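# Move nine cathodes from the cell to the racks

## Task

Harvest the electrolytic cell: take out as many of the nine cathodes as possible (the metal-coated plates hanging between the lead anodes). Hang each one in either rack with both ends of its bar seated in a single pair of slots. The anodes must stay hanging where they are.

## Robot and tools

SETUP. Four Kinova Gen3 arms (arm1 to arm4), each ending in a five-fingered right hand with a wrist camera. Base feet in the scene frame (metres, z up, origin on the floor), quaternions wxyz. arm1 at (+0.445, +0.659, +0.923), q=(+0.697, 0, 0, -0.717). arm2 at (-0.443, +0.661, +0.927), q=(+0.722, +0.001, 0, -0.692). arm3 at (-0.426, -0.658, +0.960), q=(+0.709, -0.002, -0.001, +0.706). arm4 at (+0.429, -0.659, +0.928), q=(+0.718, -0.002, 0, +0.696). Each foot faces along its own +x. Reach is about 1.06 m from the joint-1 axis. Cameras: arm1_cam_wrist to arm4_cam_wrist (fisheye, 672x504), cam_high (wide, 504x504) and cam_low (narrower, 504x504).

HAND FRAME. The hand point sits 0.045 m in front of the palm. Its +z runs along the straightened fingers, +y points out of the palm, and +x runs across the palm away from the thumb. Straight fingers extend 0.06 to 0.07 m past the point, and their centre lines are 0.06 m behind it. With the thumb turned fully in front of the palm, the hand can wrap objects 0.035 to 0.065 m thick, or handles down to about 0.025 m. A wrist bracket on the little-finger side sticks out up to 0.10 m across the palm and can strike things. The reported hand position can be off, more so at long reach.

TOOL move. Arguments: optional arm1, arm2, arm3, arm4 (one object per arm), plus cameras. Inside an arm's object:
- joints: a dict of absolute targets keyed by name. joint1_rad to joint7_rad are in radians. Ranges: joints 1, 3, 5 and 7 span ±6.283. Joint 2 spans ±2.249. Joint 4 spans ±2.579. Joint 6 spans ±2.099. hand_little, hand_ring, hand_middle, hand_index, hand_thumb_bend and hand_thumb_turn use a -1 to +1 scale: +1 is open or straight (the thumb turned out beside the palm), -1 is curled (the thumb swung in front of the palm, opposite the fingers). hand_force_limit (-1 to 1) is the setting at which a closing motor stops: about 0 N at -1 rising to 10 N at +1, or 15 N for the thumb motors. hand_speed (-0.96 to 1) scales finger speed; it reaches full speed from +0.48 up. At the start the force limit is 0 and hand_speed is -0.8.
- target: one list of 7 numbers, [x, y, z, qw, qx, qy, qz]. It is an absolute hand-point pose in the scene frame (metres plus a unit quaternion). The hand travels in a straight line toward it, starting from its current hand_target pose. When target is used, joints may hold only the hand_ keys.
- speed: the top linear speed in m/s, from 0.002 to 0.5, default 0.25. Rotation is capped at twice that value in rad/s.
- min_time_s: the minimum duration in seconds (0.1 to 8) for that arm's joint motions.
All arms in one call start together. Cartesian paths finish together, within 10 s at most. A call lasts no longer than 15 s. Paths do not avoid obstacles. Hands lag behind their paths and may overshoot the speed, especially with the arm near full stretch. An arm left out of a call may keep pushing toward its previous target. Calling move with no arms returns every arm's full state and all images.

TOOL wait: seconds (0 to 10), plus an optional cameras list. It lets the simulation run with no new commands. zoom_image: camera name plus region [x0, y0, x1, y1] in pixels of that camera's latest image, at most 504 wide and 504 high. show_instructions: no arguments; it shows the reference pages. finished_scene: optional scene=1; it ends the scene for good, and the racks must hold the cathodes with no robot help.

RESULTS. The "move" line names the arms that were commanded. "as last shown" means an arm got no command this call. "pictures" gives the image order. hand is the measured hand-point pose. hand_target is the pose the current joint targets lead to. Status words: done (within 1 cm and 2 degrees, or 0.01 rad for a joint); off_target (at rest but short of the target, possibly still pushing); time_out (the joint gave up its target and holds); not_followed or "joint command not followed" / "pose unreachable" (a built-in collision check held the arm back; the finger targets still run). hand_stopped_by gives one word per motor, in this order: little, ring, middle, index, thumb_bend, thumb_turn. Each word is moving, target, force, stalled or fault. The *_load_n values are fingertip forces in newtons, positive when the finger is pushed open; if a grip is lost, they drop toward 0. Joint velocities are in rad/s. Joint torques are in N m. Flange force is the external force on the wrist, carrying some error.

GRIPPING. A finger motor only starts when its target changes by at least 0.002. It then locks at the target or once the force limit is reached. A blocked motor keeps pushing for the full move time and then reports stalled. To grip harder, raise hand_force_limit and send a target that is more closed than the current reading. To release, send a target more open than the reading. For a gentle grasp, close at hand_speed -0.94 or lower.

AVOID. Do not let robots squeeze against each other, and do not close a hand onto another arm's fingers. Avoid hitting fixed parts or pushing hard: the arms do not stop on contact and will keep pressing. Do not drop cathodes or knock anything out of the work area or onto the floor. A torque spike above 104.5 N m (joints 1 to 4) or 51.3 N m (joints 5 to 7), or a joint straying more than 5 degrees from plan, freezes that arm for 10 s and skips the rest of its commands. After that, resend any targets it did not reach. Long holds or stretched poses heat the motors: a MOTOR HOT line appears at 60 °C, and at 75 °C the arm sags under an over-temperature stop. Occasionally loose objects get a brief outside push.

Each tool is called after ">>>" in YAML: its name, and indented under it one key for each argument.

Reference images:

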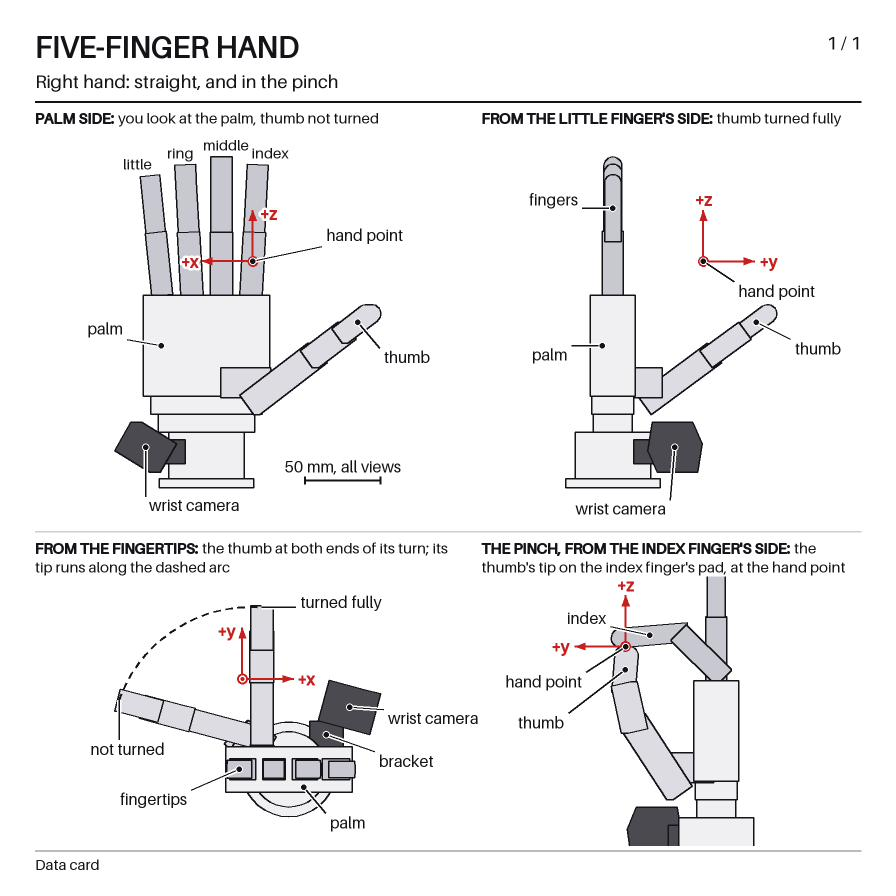

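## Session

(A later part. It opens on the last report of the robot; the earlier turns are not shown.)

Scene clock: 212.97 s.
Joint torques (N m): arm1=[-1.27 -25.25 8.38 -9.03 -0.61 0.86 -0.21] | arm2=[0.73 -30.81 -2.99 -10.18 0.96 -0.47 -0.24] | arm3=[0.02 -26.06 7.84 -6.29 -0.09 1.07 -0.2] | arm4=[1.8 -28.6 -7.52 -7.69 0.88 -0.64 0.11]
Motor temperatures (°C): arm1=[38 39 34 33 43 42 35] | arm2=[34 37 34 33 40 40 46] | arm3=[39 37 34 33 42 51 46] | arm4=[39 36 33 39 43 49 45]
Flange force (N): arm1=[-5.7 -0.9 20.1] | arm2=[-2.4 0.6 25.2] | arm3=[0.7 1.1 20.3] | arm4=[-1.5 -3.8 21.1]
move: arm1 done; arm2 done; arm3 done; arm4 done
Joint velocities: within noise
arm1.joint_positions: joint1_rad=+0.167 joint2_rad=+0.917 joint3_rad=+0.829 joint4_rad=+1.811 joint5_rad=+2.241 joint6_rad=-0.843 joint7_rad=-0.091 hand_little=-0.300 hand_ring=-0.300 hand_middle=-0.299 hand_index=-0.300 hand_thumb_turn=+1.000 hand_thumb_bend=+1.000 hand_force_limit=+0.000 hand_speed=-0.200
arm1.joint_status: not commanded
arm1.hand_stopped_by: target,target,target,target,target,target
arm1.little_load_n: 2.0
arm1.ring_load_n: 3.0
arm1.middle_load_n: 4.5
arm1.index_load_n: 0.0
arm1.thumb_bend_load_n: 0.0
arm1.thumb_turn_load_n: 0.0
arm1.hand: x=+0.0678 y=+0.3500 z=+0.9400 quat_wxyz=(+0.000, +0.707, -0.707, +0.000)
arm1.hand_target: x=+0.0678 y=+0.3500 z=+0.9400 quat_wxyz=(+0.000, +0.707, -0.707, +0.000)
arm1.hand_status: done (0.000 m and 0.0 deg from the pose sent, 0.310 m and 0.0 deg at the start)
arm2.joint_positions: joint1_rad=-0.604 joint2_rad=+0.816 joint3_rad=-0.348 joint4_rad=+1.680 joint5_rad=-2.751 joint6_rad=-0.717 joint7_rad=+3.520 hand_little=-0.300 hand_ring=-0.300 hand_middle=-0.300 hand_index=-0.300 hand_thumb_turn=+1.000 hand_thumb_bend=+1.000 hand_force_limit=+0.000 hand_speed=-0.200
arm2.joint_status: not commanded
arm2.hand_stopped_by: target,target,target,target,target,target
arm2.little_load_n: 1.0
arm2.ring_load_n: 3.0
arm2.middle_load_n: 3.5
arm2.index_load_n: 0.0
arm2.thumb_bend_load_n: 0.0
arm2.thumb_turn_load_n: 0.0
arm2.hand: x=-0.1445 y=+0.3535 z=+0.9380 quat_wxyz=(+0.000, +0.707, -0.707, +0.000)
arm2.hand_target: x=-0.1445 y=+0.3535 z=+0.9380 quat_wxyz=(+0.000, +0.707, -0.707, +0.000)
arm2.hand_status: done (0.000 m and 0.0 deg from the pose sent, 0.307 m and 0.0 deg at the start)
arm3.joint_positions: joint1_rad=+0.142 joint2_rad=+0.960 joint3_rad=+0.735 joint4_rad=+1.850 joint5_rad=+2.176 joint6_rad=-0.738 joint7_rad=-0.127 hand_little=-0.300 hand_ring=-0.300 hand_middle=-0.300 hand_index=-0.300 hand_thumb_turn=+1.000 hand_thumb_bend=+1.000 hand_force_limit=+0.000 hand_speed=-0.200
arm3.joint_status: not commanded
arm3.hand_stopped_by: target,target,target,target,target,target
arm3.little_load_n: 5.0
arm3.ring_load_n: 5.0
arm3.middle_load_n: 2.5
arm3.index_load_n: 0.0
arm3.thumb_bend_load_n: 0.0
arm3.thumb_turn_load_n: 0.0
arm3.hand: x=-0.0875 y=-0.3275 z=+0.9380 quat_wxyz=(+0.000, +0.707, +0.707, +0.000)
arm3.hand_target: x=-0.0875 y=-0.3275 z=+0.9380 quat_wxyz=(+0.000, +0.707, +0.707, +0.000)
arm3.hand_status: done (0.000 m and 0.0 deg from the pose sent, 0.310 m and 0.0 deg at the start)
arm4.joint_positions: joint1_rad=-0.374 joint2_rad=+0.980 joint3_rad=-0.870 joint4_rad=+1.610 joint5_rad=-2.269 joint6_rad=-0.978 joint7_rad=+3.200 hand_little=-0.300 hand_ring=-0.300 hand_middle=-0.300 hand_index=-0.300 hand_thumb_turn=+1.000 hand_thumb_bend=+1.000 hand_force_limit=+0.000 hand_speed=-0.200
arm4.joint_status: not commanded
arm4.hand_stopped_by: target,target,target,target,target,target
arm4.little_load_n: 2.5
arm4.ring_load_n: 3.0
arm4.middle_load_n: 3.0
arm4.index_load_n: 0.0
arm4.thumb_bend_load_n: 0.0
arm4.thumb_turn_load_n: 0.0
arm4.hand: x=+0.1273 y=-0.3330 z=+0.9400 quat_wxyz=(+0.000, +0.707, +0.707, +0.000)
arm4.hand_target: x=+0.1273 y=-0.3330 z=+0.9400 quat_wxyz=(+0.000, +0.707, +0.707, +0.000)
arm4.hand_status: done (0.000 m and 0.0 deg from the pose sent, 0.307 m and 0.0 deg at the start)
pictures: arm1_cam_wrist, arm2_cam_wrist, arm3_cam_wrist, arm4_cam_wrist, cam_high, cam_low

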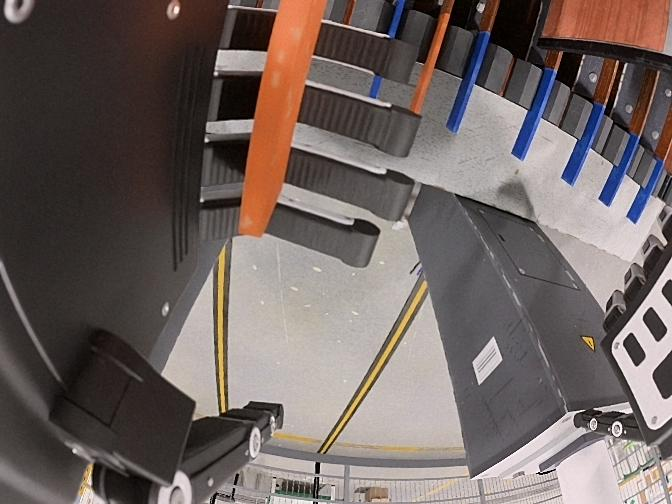

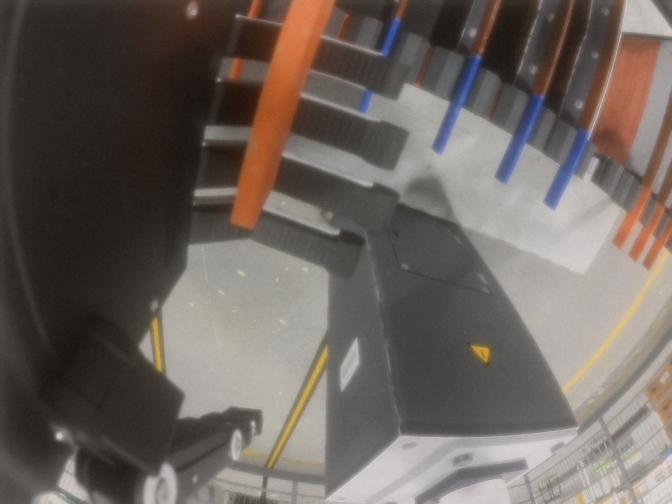

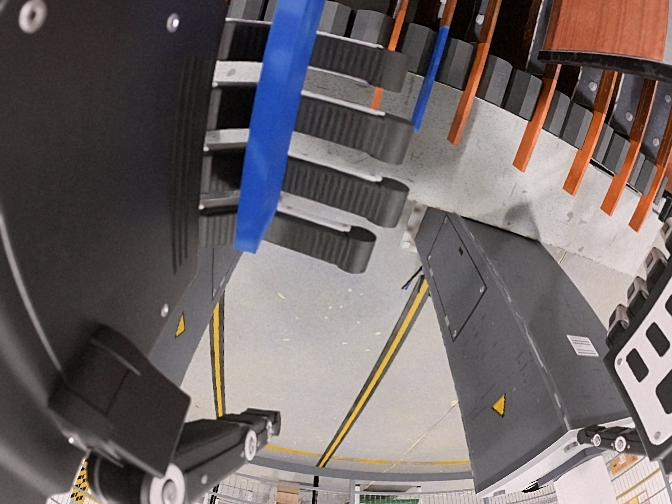

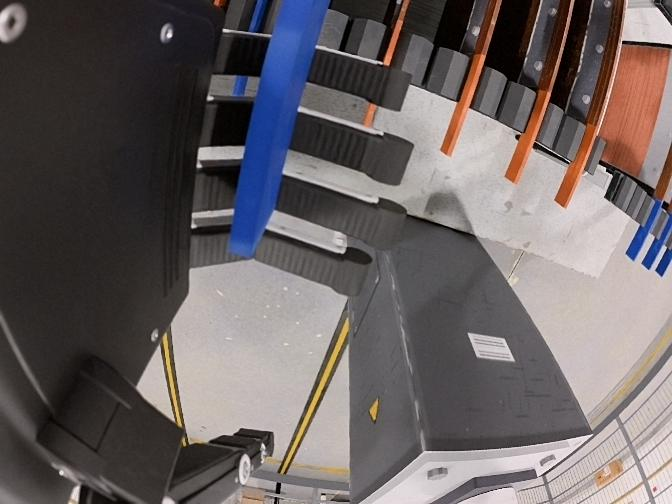

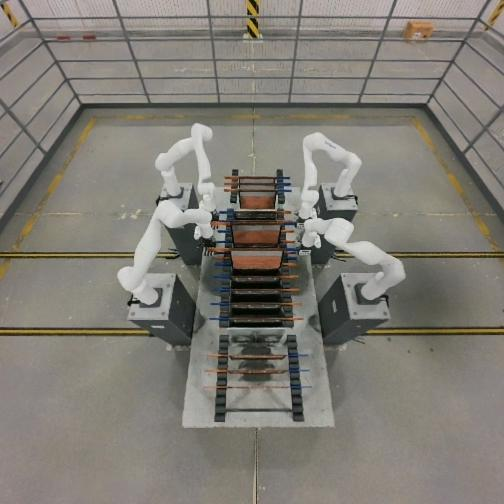

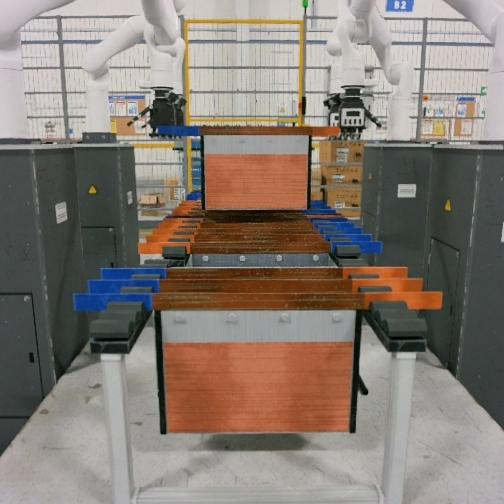

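>>> move:
  arm1: {"target": [0.6372, 0.322, 0.925, 0, 0.7071, -0.7071, 0], "speed": 0.3}
  arm4: {"target": [0.6918, -0.360, 0.925, 0, 0.7071, 0.7071, 0], "speed": 0.3}
  arm2: {"target": [-0.6787, 0.3475, 0.923, 0, 0.7071, -0.7071, 0], "speed": 0.3}
  arm3: {"target": [-0.6182, -0.3335, 0.923, 0, 0.7071, 0.7071, 0], "speed": 0.3}
  cameras: ["all"]

>>> zoom_image:
  camera: "cam_high"
  region: [200, 320, 250, 370]

>>> zoom_image:
  camera: "cam_high"
  region: [265, 320, 315, 370]

>>> zoom_image:
  camera: "cam_low"
  region: [80, 120, 260, 300]

>>> zoom_image:
  camera: "cam_low"
  region: [250, 120, 430, 300]

Scene clock: 216.57 s.
Joint torques (N m): arm1=[-0.26 -23.36 9.17 -6.54 0.78 0.4 -0.21] | arm2=[0.31 -26.2 -3.12 -7.26 0.73 0.24 -0.28] | arm3=[0.57 -23.81 7.83 -3.64 0.58 1 -0.31] | arm4=[0.86 -22.84 -6.59 -5.1 0.36 0.01 0.1]
Motor temperatures (°C): arm1=[38 39 34 33 43 42 35] | arm2=[34 37 34 33 40 40 46] | arm3=[39 37 34 33 42 51 46] | arm4=[39 36 33 39 43 49 45]
Flange force (N): arm1=[-2.3 2.9 21.9] | arm2=[-0.5 -0.7 26.7] | arm3=[2.5 -2.6 19.6] | arm4=[2.9 -0.9 22.9]
move: arm1 done; arm2 done; arm3 done; arm4 done
Joint velocities: within noise
arm1.joint_positions: joint1_rad=-1.205 joint2_rad=+0.936 joint3_rad=+0.842 joint4_rad=+1.883 joint5_rad=+2.157 joint6_rad=-0.806 joint7_rad=-1.357 hand_little=-0.300 hand_ring=-0.300 hand_middle=-0.300 hand_index=-0.300 hand_thumb_turn=+1.000 hand_thumb_bend=+1.000 hand_force_limit=+0.000 hand_speed=-0.200
arm1.joint_status: not commanded
arm1.hand_stopped_by: target,target,target,target,target,target
arm1.little_load_n: 3.0
arm1.ring_load_n: 3.5
arm1.middle_load_n: 3.0
arm1.index_load_n: 0.0
arm1.thumb_bend_load_n: 0.0
arm1.thumb_turn_load_n: 0.0
arm1.hand: x=+0.6371 y=+0.3220 z=+0.9250 quat_wxyz=(+0.000, +0.707, -0.707, +0.000)
arm1.hand_target: x=+0.6372 y=+0.3220 z=+0.9250 quat_wxyz=(+0.000, +0.707, -0.707, +0.000)
arm1.hand_status: done (0.000 m and 0.0 deg from the pose sent, 0.570 m and 0.0 deg at the start)
arm2.joint_positions: joint1_rad=+0.732 joint2_rad=+0.718 joint3_rad=-0.394 joint4_rad=+2.058 joint5_rad=-2.550 joint6_rad=-0.473 joint7_rad=+4.560 hand_little=-0.300 hand_ring=-0.300 hand_middle=-0.300 hand_index=-0.300 hand_thumb_turn=+1.000 hand_thumb_bend=+1.000 hand_force_limit=+0.000 hand_speed=-0.200
arm2.joint_status: not commanded
arm2.hand_stopped_by: target,target,target,target,target,target
arm2.little_load_n: 2.0
arm2.ring_load_n: 3.5
arm2.middle_load_n: 3.0
arm2.index_load_n: 0.5
arm2.thumb_bend_load_n: 0.0
arm2.thumb_turn_load_n: 0.0
arm2.hand: x=-0.6787 y=+0.3475 z=+0.9230 quat_wxyz=(+0.000, +0.707, -0.707, +0.000)
arm2.hand_target: x=-0.6787 y=+0.3475 z=+0.9230 quat_wxyz=(+0.000, +0.707, -0.707, +0.000)
arm2.hand_status: done (0.000 m and 0.0 deg from the pose sent, 0.534 m and 0.0 deg at the start)
arm3.joint_positions: joint1_rad=-1.140 joint2_rad=+0.966 joint3_rad=+0.720 joint4_rad=+1.926 joint5_rad=+2.094 joint6_rad=-0.679 joint7_rad=-1.313 hand_little=-0.300 hand_ring=-0.300 hand_middle=-0.300 hand_index=-0.300 hand_thumb_turn=+1.000 hand_thumb_bend=+1.000 hand_force_limit=+0.000 hand_speed=-0.200
arm3.joint_status: not commanded
arm3.hand_stopped_by: target,target,target,target,target,target
arm3.little_load_n: 5.0
arm3.ring_load_n: 4.0
arm3.middle_load_n: 2.0
arm3.index_load_n: 0.0
arm3.thumb_bend_load_n: 0.0
arm3.thumb_turn_load_n: 0.0
arm3.hand: x=-0.6182 y=-0.3335 z=+0.9230 quat_wxyz=(+0.000, +0.707, +0.707, +0.000)
arm3.hand_target: x=-0.6182 y=-0.3335 z=+0.9230 quat_wxyz=(+0.000, +0.707, +0.707, +0.000)
arm3.hand_status: done (0.000 m and 0.0 deg from the pose sent, 0.531 m and 0.0 deg at the start)
arm4.joint_positions: joint1_rad=+1.009 joint2_rad=+0.837 joint3_rad=-0.805 joint4_rad=+2.044 joint5_rad=-2.167 joint6_rad=-0.698 joint7_rad=+4.299 hand_little=-0.300 hand_ring=-0.300 hand_middle=-0.300 hand_index=-0.300 hand_thumb_turn=+1.000 hand_thumb_bend=+1.000 hand_force_limit=+0.000 hand_speed=-0.200
arm4.joint_status: not commanded
arm4.hand_stopped_by: target,target,target,target,target,target
arm4.little_load_n: 3.0
arm4.ring_load_n: 4.0
arm4.middle_load_n: 3.0
arm4.index_load_n: 0.0
arm4.thumb_bend_load_n: 0.0
arm4.thumb_turn_load_n: 0.0
arm4.hand: x=+0.6917 y=-0.3600 z=+0.9250 quat_wxyz=(+0.000, +0.707, +0.707, +0.000)
arm4.hand_target: x=+0.6918 y=-0.3600 z=+0.9250 quat_wxyz=(+0.000, +0.707, +0.707, +0.000)
arm4.hand_status: done (0.000 m and 0.0 deg from the pose sent, 0.565 m and 0.0 deg at the start)
pictures: arm1_cam_wrist, arm2_cam_wrist, arm3_cam_wrist, arm4_cam_wrist, cam_high, cam_low

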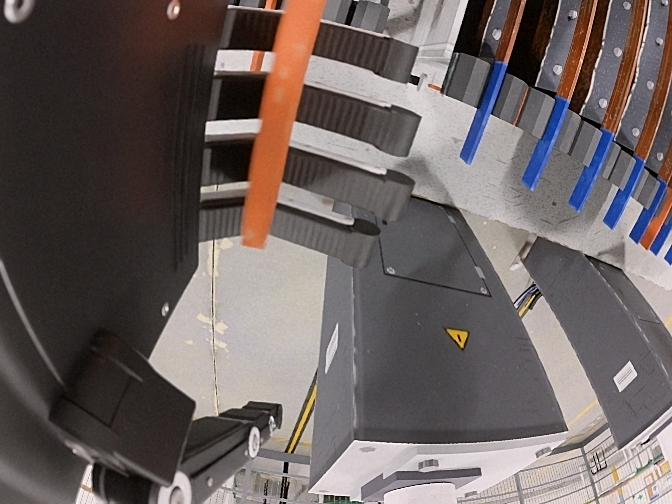

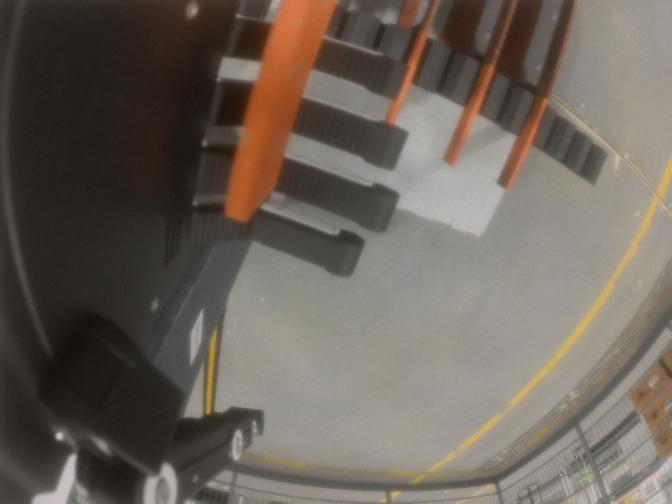

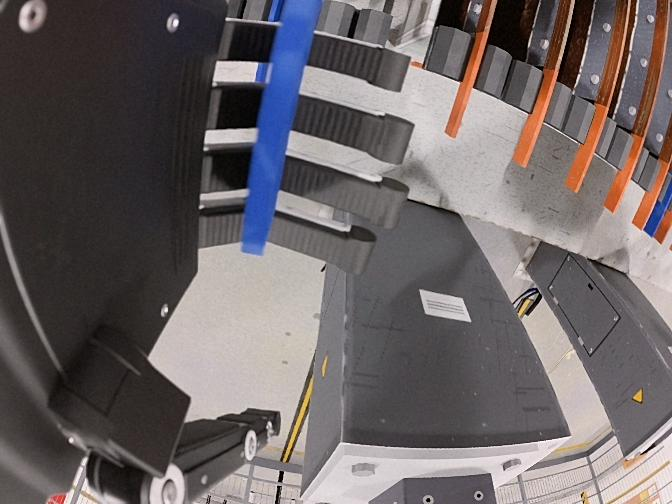

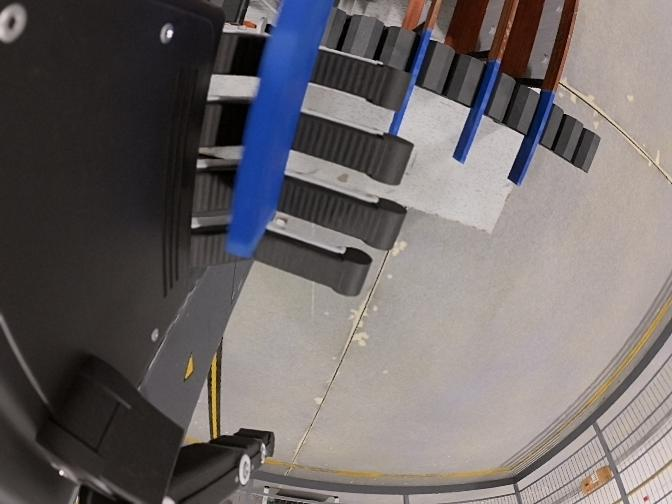

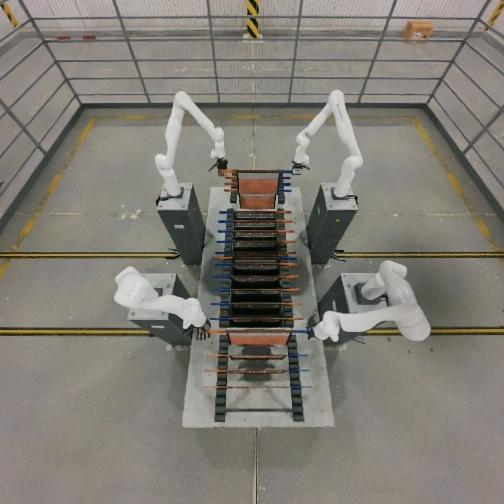

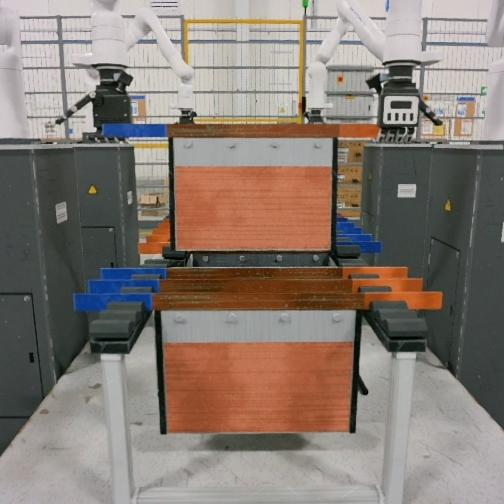

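Scaled by 10.080 from the camera's image (finer frame: 720x720).

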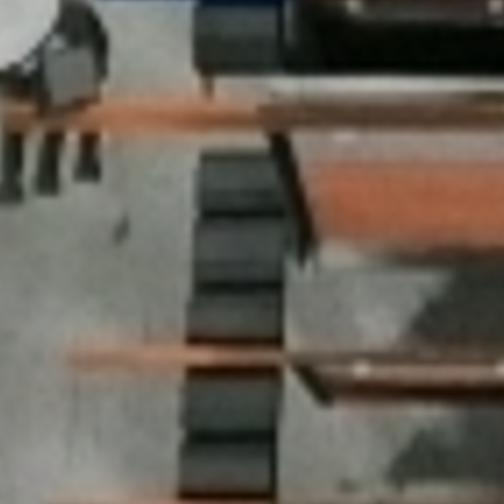

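Scaled by 10.080 from the camera's image (finer frame: 720x720).

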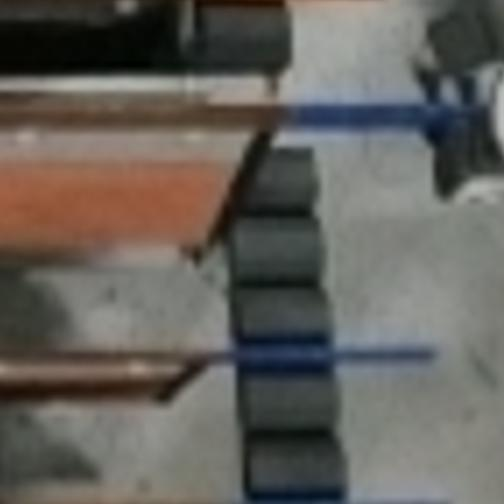

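Scaled by 2.800 from the camera's image (finer frame: 720x720).

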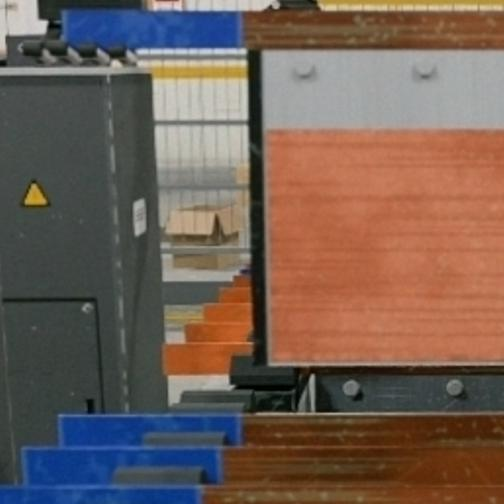

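Scaled by 2.800 from the camera's image (finer frame: 720x720).

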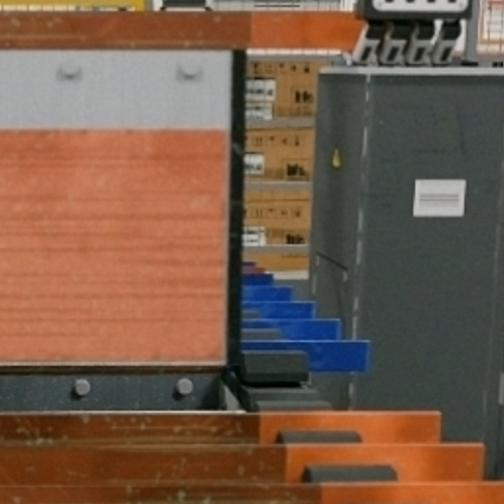

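>>> move:
  cameras: ["cam_high", "cam_low"]

>>> zoom_image:
  camera: "cam_high"
  region: [215, 320, 245, 350]

>>> zoom_image:
  camera: "cam_high"
  region: [275, 320, 305, 350]

>>> zoom_image:
  camera: "cam_low"
  region: [130, 220, 200, 290]

>>> zoom_image:
  camera: "cam_low"
  region: [315, 220, 385, 290]

Scene clock: 219.03 s.
Joint torques (N m): arm1=[-0.39 -22.98 8.8 -6.14 0.48 0.3 -0.23] | arm2=[0.32 -25.88 -3.31 -7.06 0.77 0.08 -0.26] | arm3=[0.66 -23.5 7.91 -3.58 0.7 0.77 -0.33] | arm4=[0.87 -22.48 -6.45 -4.74 0.35 -0.13 0.08]
Motor temperatures (°C): arm1=[38 39 34 33 43 42 35] | arm2=[34 37 34 33 40 40 46] | arm3=[39 37 34 33 42 51 46] | arm4=[39 36 33 39 43 49 45]
Flange force (N): arm1=[-1.2 2.6 20.2] | arm2=[-0.7 -1.0 26.8] | arm3=[1.6 -2.1 19.9] | arm4=[3.3 -0.6 22.1]
Joint velocities: within noise
arm1.joint_positions: joint1_rad=-1.206 joint2_rad=+0.936 joint3_rad=+0.842 joint4_rad=+1.883 joint5_rad=+2.157 joint6_rad=-0.806 joint7_rad=-1.357 hand_little=-0.300 hand_ring=-0.300 hand_middle=-0.300 hand_index=-0.300 hand_thumb_turn=+1.000 hand_thumb_bend=+1.000 hand_force_limit=+0.000 hand_speed=-0.200
arm1.joint_status: not commanded
arm1.hand_stopped_by: target,target,target,target,target,target
arm1.little_load_n: 3.5
arm1.ring_load_n: 3.0
arm1.middle_load_n: 3.0
arm1.index_load_n: 0.5
arm1.thumb_bend_load_n: 0.0
arm1.thumb_turn_load_n: 0.0
arm1.hand: x=+0.6372 y=+0.3220 z=+0.9250 quat_wxyz=(+0.000, +0.707, -0.707, +0.000) (m; scene frame)
arm1.hand_target: x=+0.6372 y=+0.3220 z=+0.9250 quat_wxyz=(+0.000, +0.707, -0.707, +0.000) (m; scene frame)
arm1.hand_status: done (0.000 m and 0.0 deg from the pose sent, 0.570 m and 0.0 deg at the start)
arm2.joint_positions: joint1_rad=+0.732 joint2_rad=+0.718 joint3_rad=-0.394 joint4_rad=+2.058 joint5_rad=-2.550 joint6_rad=-0.473 joint7_rad=+4.560 hand_little=-0.300 hand_ring=-0.300 hand_middle=-0.300 hand_index=-0.300 hand_thumb_turn=+1.000 hand_thumb_bend=+1.000 hand_force_limit=+0.000 hand_speed=-0.200
arm2.joint_status: not commanded
arm2.hand_stopped_by: target,target,target,target,target,target
arm2.little_load_n: 1.5
arm2.ring_load_n: 3.0
arm2.middle_load_n: 3.0
arm2.index_load_n: 0.5
arm2.thumb_bend_load_n: 0.0
arm2.thumb_turn_load_n: 0.0
arm2.hand: x=-0.6787 y=+0.3475 z=+0.9230 quat_wxyz=(+0.000, +0.707, -0.707, +0.000) (m; scene frame)
arm2.hand_target: x=-0.6787 y=+0.3475 z=+0.9230 quat_wxyz=(+0.000, +0.707, -0.707, +0.000) (m; scene frame)
arm2.hand_status: done (0.000 m and 0.0 deg from the pose sent, 0.534 m and 0.0 deg at the start)
arm3.joint_positions: joint1_rad=-1.140 joint2_rad=+0.966 joint3_rad=+0.720 joint4_rad=+1.926 joint5_rad=+2.094 joint6_rad=-0.679 joint7_rad=-1.313 hand_little=-0.300 hand_ring=-0.300 hand_middle=-0.300 hand_index=-0.300 hand_thumb_turn=+1.000 hand_thumb_bend=+1.000 hand_force_limit=+0.000 hand_speed=-0.200
arm3.joint_status: not commanded
arm3.hand_stopped_by: target,target,target,target,target,target
arm3.little_load_n: 5.0
arm3.ring_load_n: 4.5
arm3.middle_load_n: 2.5
arm3.index_load_n: 0.5
arm3.thumb_bend_load_n: 0.0
arm3.thumb_turn_load_n: 0.0
arm3.hand: x=-0.6182 y=-0.3335 z=+0.9230 quat_wxyz=(+0.000, +0.707, +0.707, +0.000) (m; scene frame)
arm3.hand_target: x=-0.6182 y=-0.3335 z=+0.9230 quat_wxyz=(+0.000, +0.707, +0.707, +0.000) (m; scene frame)
arm3.hand_status: done (0.000 m and 0.0 deg from the pose sent, 0.531 m and 0.0 deg at the start)
arm4.joint_positions: joint1_rad=+1.009 joint2_rad=+0.837 joint3_rad=-0.804 joint4_rad=+2.044 joint5_rad=-2.167 joint6_rad=-0.698 joint7_rad=+4.299 hand_little=-0.300 hand_ring=-0.300 hand_middle=-0.300 hand_index=-0.300 hand_thumb_turn=+1.000 hand_thumb_bend=+1.000 hand_force_limit=+0.000 hand_speed=-0.200
arm4.joint_status: not commanded
arm4.hand_stopped_by: target,target,target,target,target,target
arm4.little_load_n: 2.5
arm4.ring_load_n: 3.5
arm4.middle_load_n: 3.0
arm4.index_load_n: 0.0
arm4.thumb_bend_load_n: 0.0
arm4.thumb_turn_load_n: 0.0
arm4.hand: x=+0.6918 y=-0.3600 z=+0.9250 quat_wxyz=(+0.000, +0.707, +0.707, +0.000) (m; scene frame)
arm4.hand_target: x=+0.6918 y=-0.3600 z=+0.9250 quat_wxyz=(+0.000, +0.707, +0.707, +0.000) (m; scene frame)
arm4.hand_status: done (0.000 m and 0.0 deg from the pose sent, 0.565 m and 0.0 deg at the start)
pictures: cam_high, cam_low

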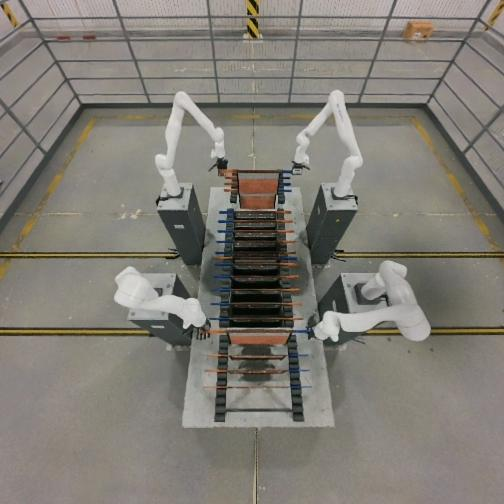

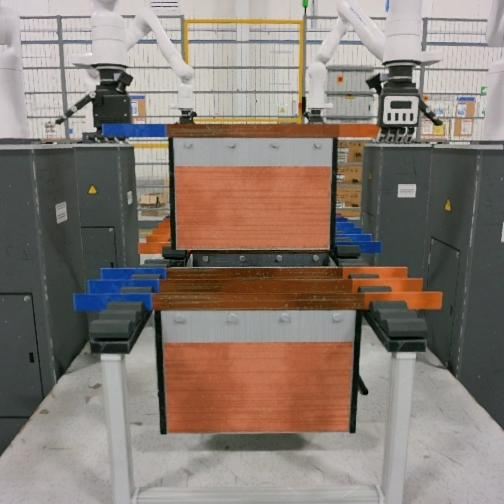

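Scaled by 16.800 from the camera's image (finer frame: 720x720).

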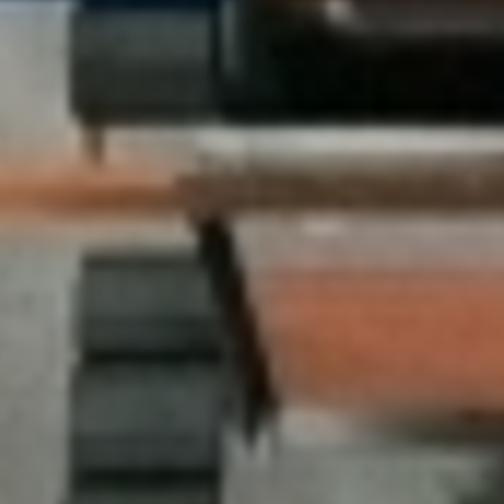

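Scaled by 16.800 from the camera's image (finer frame: 720x720).

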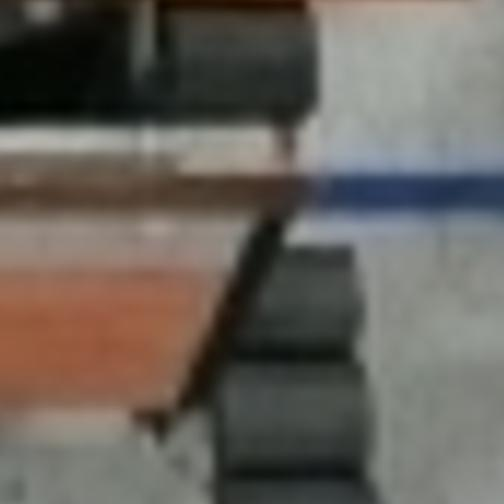

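Scaled by 7.200 from the camera's image (finer frame: 720x720).

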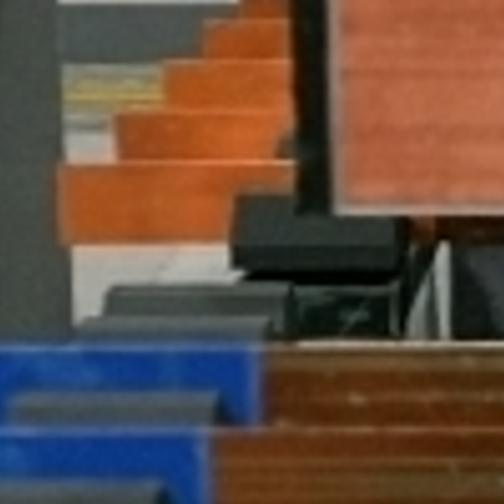

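Scaled by 7.200 from the camera's image (finer frame: 720x720).

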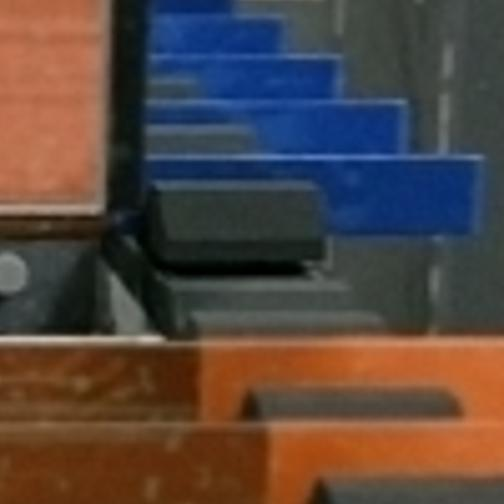

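>>> move:
  arm2: {"target": [-0.6787, 0.353, 0.920, 0, 0.7071, -0.7071, 0], "speed": 0.06}
  arm3: {"target": [-0.6182, -0.328, 0.920, 0, 0.7071, 0.7071, 0], "speed": 0.06}
  cameras: ["cam_high", "arm2_cam_wrist", "arm3_cam_wrist"]

>>> zoom_image:
  camera: "cam_high"
  region: [215, 320, 245, 350]

>>> zoom_image:
  camera: "cam_high"
  region: [275, 320, 305, 350]

Scene clock: 223.27 s.
Joint torques (N m): arm1=[-0.74 -23.13 8.49 -6.31 0.29 0.29 -0.18] | arm2=[0.75 -26 -2.6 -7.25 0.98 0.02 -0.3] | arm3=[0.08 -24.21 7.51 -4.12 0.41 0.65 -0.28] | arm4=[1.11 -22.67 -6.15 -5.06 0.53 -0.25 0.06]
Motor temperatures (°C): arm1=[38 39 34 33 43 42 35] | arm2=[34 37 34 32 40 40 46] | arm3=[39 37 34 33 42 51 46] | arm4=[39 36 33 39 43 49 45]
Flange force (N): arm1=[-0.7 3.1 19.8] | arm2=[-0.9 -2.3 26.7] | arm3=[1.9 -0.9 19.8] | arm4=[3.1 -1.4 21.9]
move: arm2 done; arm3 done
Joint velocities: within noise
arm1, arm4: as last shown
arm1.joint_positions: joint1_rad=-1.205 joint2_rad=+0.936 joint3_rad=+0.842 joint4_rad=+1.883 joint5_rad=+2.157 joint6_rad=-0.806 joint7_rad=-1.357 hand_little=-0.300 hand_ring=-0.300 hand_middle=-0.300 hand_index=-0.300 hand_thumb_turn=+1.000 hand_thumb_bend=+1.000 hand_force_limit=+0.000 hand_speed=-0.200
arm1.little_load_n: 3.0
arm1.index_load_n: 0.0
arm1.thumb_bend_load_n: -0.5
arm2.joint_positions: joint1_rad=+0.731 joint2_rad=+0.719 joint3_rad=-0.384 joint4_rad=+2.076 joint5_rad=-2.540 joint6_rad=-0.453 joint7_rad=+4.554 hand_little=-0.300 hand_ring=-0.300 hand_middle=-0.300 hand_index=-0.300 hand_thumb_turn=+1.000 hand_thumb_bend=+1.000 hand_force_limit=+0.000 hand_speed=-0.200
arm2.joint_status: not commanded
arm2.hand_stopped_by: target,target,target,target,target,target
arm2.little_load_n: 2.0
arm2.ring_load_n: 3.5
arm2.middle_load_n: 3.0
arm2.index_load_n: 0.0
arm2.thumb_bend_load_n: 0.0
arm2.thumb_turn_load_n: 0.0
arm2.hand: x=-0.6787 y=+0.3530 z=+0.9200 quat_wxyz=(+0.000, +0.707, -0.707, +0.000)
arm2.hand_target: x=-0.6787 y=+0.3530 z=+0.9200 quat_wxyz=(+0.000, +0.707, -0.707, +0.000)
arm2.hand_status: done (0.000 m and 0.0 deg from the pose sent, 0.006 m and 0.0 deg at the start)
arm3.joint_positions: joint1_rad=-1.128 joint2_rad=+0.977 joint3_rad=+0.718 joint4_rad=+1.911 joint5_rad=+2.094 joint6_rad=-0.683 joint7_rad=-1.312 hand_little=-0.300 hand_ring=-0.300 hand_middle=-0.300 hand_index=-0.300 hand_thumb_turn=+1.000 hand_thumb_bend=+1.000 hand_force_limit=+0.000 hand_speed=-0.200
arm3.joint_status: not commanded
arm3.hand_stopped_by: target,target,target,target,target,target
arm3.little_load_n: 4.5
arm3.ring_load_n: 4.5
arm3.middle_load_n: 2.5
arm3.index_load_n: 0.0
arm3.thumb_bend_load_n: 0.0
arm3.thumb_turn_load_n: 0.0
arm3.hand: x=-0.6182 y=-0.3280 z=+0.9200 quat_wxyz=(+0.000, +0.707, +0.707, +0.000)
arm3.hand_target: x=-0.6182 y=-0.3280 z=+0.9200 quat_wxyz=(+0.000, +0.707, +0.707, +0.000)
arm3.hand_status: done (0.000 m and 0.0 deg from the pose sent, 0.006 m and 0.0 deg at the start)
arm4.little_load_n: 3.0
arm4.ring_load_n: 4.0
arm4.middle_load_n: 2.5
arm4.thumb_bend_load_n: -0.5
pictures: arm2_cam_wrist, arm3_cam_wrist, cam_high

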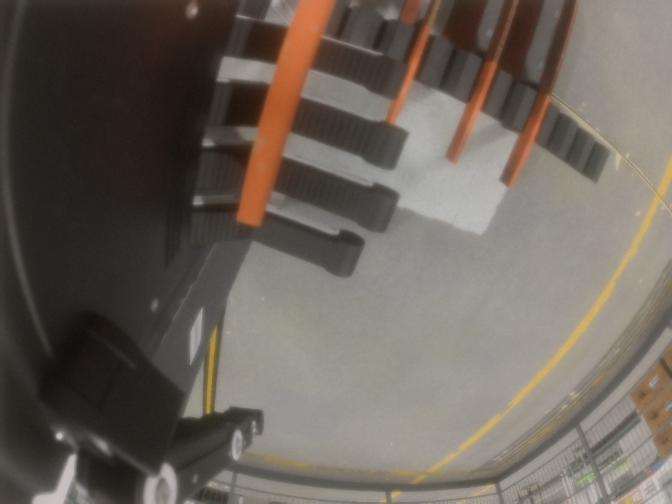

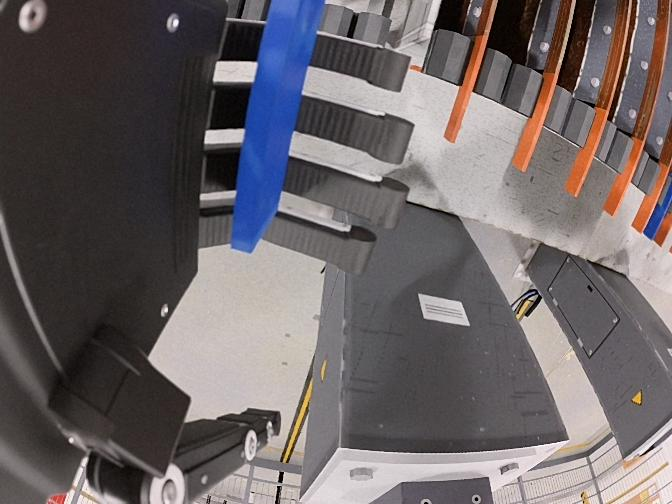

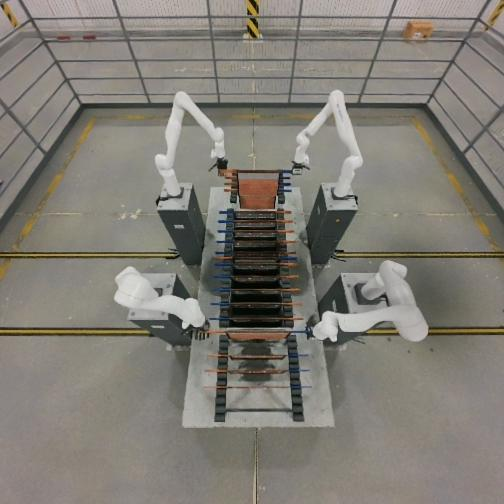

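Scaled by 16.800 from the camera's image (finer frame: 720x720).

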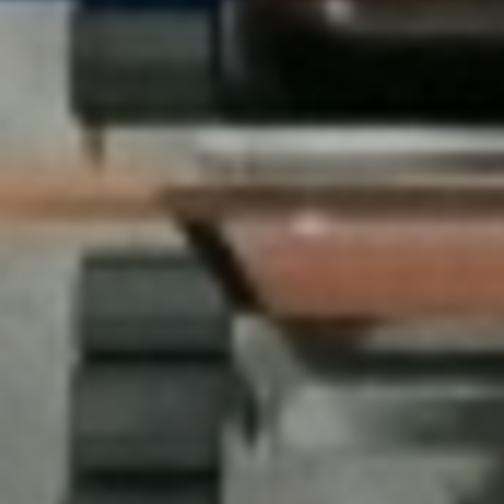

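Scaled by 16.800 from the camera's image (finer frame: 720x720).

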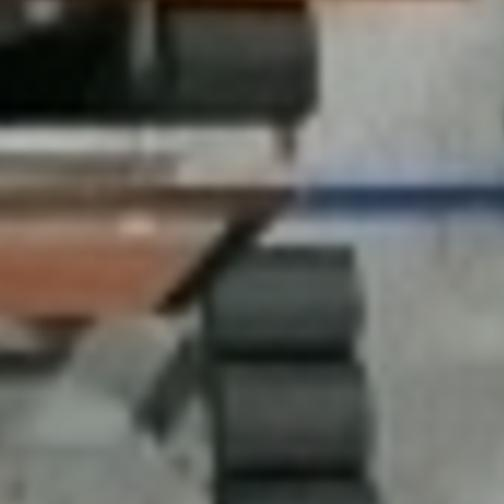

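>>> move:
  arm1: {"target": [0.6372, 0.322, 0.637, 0, 0.7071, -0.7071, 0], "speed": 0.2}
  arm4: {"target": [0.6918, -0.360, 0.637, 0, 0.7071, 0.7071, 0], "speed": 0.2}
  arm2: {"target": [-0.6787, 0.353, 0.635, 0, 0.7071, -0.7071, 0], "speed": 0.2}
  arm3: {"target": [-0.6182, -0.328, 0.635, 0, 0.7071, 0.7071, 0], "speed": 0.2}
  cameras: ["all"]

>>> zoom_image:
  camera: "cam_low"
  region: [60, 220, 260, 320]

>>> zoom_image:
  camera: "cam_low"
  region: [260, 220, 460, 320]

>>> zoom_image:
  camera: "cam_high"
  region: [190, 310, 330, 400]

Scene clock: 225.93 s.
Joint torques (N m): arm1=[0.28 -26.84 7.82 -0.36 0.23 1.12 -0.18] | arm2=[0.44 -28.56 2.2 0.1 0.4 0.04 -0.28] | arm3=[0.52 -27.55 5.51 1.1 0.28 1.01 -0.3] | arm4=[0.32 -26.37 -6.19 1.3 0.36 -0.1 0.1]
Motor temperatures (°C): arm1=[38 39 34 33 43 42 35] | arm2=[34 37 34 32 40 40 46] | arm3=[39 37 34 33 42 51 46] | arm4=[39 36 33 39 43 49 45]
Flange force (N): arm1=[-3.2 2.0 18.6] | arm2=[-7.8 -5.4 24.4] | arm3=no reading | arm4=[1.0 0.7 22.0]
move: arm1 done; arm2 done; arm3 done; arm4 done
Joint velocities: within noise
arm1.joint_positions: joint1_rad=-0.974 joint2_rad=+1.490 joint3_rad=+0.418 joint4_rad=+1.643 joint5_rad=+1.606 joint6_rad=-0.418 joint7_rad=-0.950 hand_little=-0.300 hand_ring=-0.300 hand_middle=-0.300 hand_index=-0.300 hand_thumb_turn=+1.000 hand_thumb_bend=+1.000 hand_force_limit=+0.000 hand_speed=-0.200
arm1.joint_status: not commanded
arm1.hand_stopped_by: target,target,target,target,target,target
arm1.little_load_n: 3.0
arm1.ring_load_n: 3.5
arm1.middle_load_n: 3.0
arm1.index_load_n: 0.0
arm1.thumb_bend_load_n: 0.0
arm1.thumb_turn_load_n: 0.0
arm1.hand: x=+0.6372 y=+0.3220 z=+0.6370 quat_wxyz=(+0.000, +0.707, -0.707, +0.000)
arm1.hand_target: x=+0.6372 y=+0.3220 z=+0.6370 quat_wxyz=(+0.000, +0.707, -0.707, +0.000)
arm1.hand_status: done (0.000 m and 0.0 deg from the pose sent, 0.288 m and 0.0 deg at the start)
arm2.joint_positions: joint1_rad=+0.366 joint2_rad=+1.442 joint3_rad=+0.116 joint4_rad=+1.827 joint5_rad=-2.416 joint6_rad=+0.171 joint7_rad=+4.331 hand_little=-0.300 hand_ring=-0.300 hand_middle=-0.300 hand_index=-0.300 hand_thumb_turn=+1.000 hand_thumb_bend=+1.000 hand_force_limit=+0.000 hand_speed=-0.200
arm2.joint_status: not commanded
arm2.hand_stopped_by: target,target,target,target,target,target
arm2.little_load_n: 1.5
arm2.ring_load_n: 3.0
arm2.middle_load_n: 3.0
arm2.index_load_n: 0.0
arm2.thumb_bend_load_n: 0.0
arm2.thumb_turn_load_n: 0.0
arm2.hand: x=-0.6788 y=+0.3530 z=+0.6350 quat_wxyz=(+0.000, +0.707, -0.707, +0.000)
arm2.hand_target: x=-0.6787 y=+0.3530 z=+0.6350 quat_wxyz=(+0.000, +0.707, -0.707, +0.000)
arm2.hand_status: done (0.000 m and 0.0 deg from the pose sent, 0.285 m and 0.0 deg at the start)
arm3.joint_positions: joint1_rad=-0.896 joint2_rad=+1.551 joint3_rad=+0.318 joint4_rad=+1.583 joint5_rad=+1.584 joint6_rad=-0.320 joint7_rad=-0.901 hand_little=-0.300 hand_ring=-0.300 hand_middle=-0.300 hand_index=-0.300 hand_thumb_turn=+1.000 hand_thumb_bend=+1.000 hand_force_limit=+0.000 hand_speed=-0.200
arm3.joint_status: not commanded
arm3.hand_stopped_by: target,target,target,target,target,target
arm3.little_load_n: 4.5
arm3.ring_load_n: 4.5
arm3.middle_load_n: 3.0
arm3.index_load_n: 0.0
arm3.thumb_bend_load_n: -0.5
arm3.thumb_turn_load_n: 0.0
arm3.hand: x=-0.6182 y=-0.3280 z=+0.6350 quat_wxyz=(+0.000, +0.707, +0.707, +0.000)
arm3.hand_target: x=-0.6182 y=-0.3280 z=+0.6350 quat_wxyz=(+0.000, +0.707, +0.707, +0.000)
arm3.hand_status: done (0.000 m and 0.0 deg from the pose sent, 0.285 m and 0.0 deg at the start)
arm4.joint_positions: joint1_rad=+0.801 joint2_rad=+1.490 joint3_rad=-0.442 joint4_rad=+1.797 joint5_rad=-1.288 joint6_rad=-0.457 joint7_rad=+3.622 hand_little=-0.300 hand_ring=-0.300 hand_middle=-0.300 hand_index=-0.300 hand_thumb_turn=+1.000 hand_thumb_bend=+1.000 hand_force_limit=+0.000 hand_speed=-0.200
arm4.joint_status: not commanded
arm4.hand_stopped_by: target,target,target,target,target,target
arm4.little_load_n: 3.0
arm4.ring_load_n: 3.5
arm4.middle_load_n: 2.5
arm4.index_load_n: 0.0
arm4.thumb_bend_load_n: 0.0
arm4.thumb_turn_load_n: 0.0
arm4.hand: x=+0.6919 y=-0.3600 z=+0.6370 quat_wxyz=(+0.000, +0.707, +0.707, +0.000)
arm4.hand_target: x=+0.6918 y=-0.3600 z=+0.6370 quat_wxyz=(+0.000, +0.707, +0.707, +0.000)
arm4.hand_status: done (0.000 m and 0.0 deg from the pose sent, 0.288 m and 0.0 deg at the start)
pictures: arm1_cam_wrist, arm2_cam_wrist, arm3_cam_wrist, arm4_cam_wrist, cam_high, cam_low

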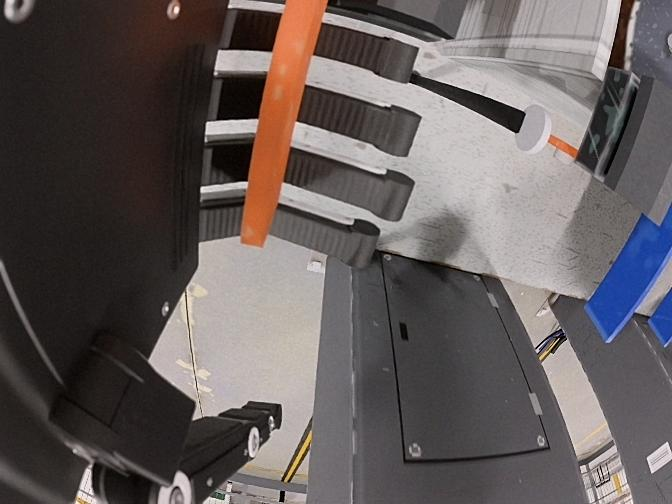

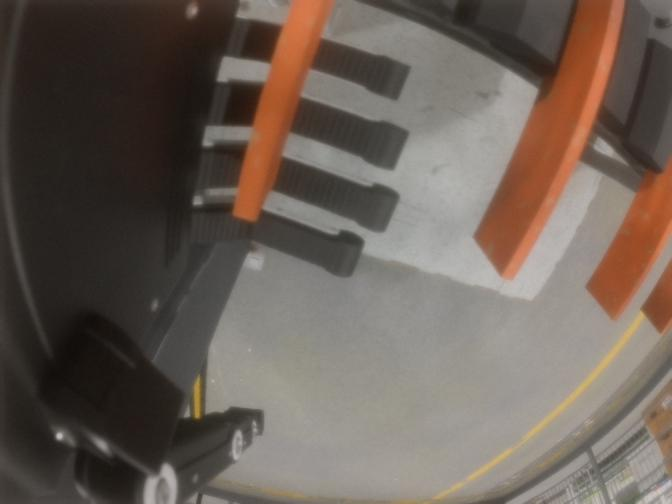

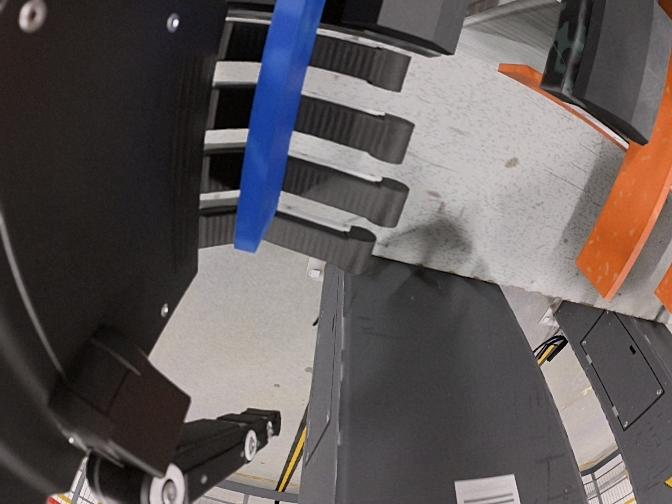

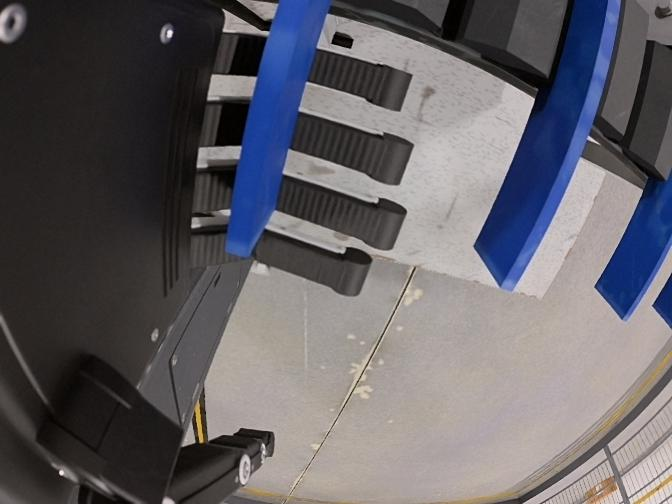

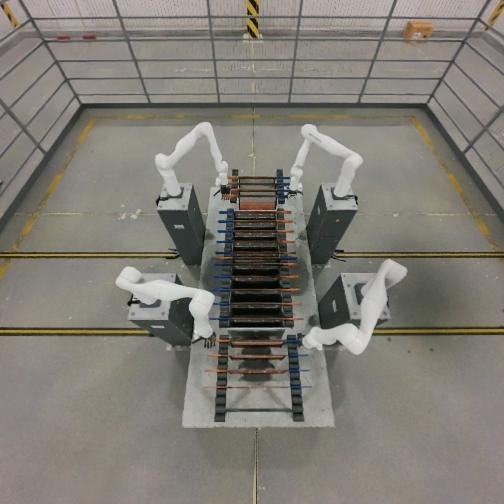

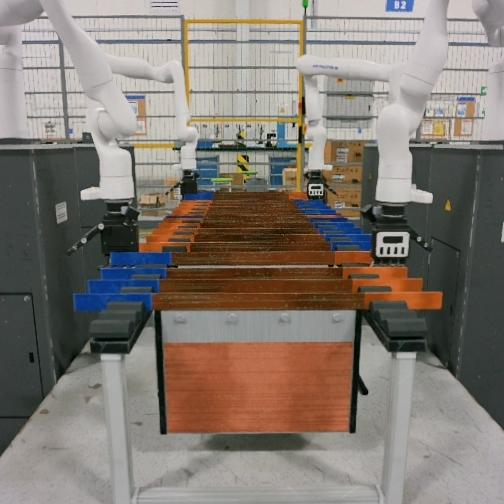

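Scaled by 2.520 from the camera's image (finer frame: 720x720).

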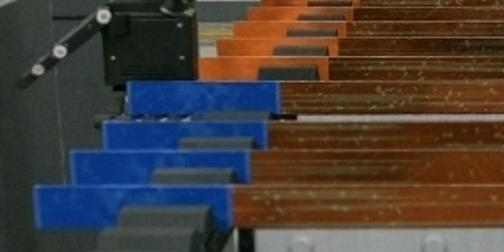

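Scaled by 2.520 from the camera's image (finer frame: 720x720).

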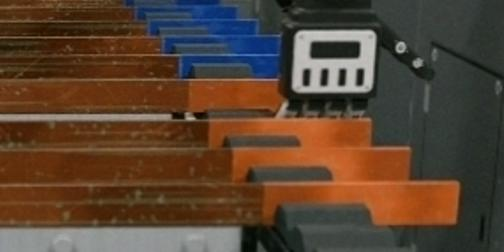

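Scaled by 3.600 from the camera's image (finer frame: 720x720).

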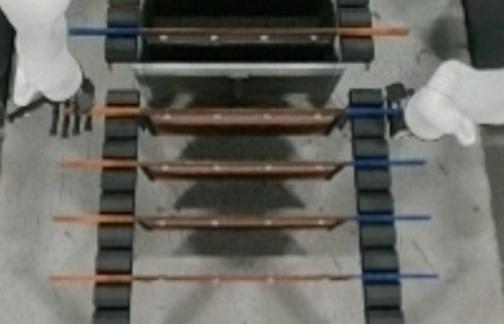

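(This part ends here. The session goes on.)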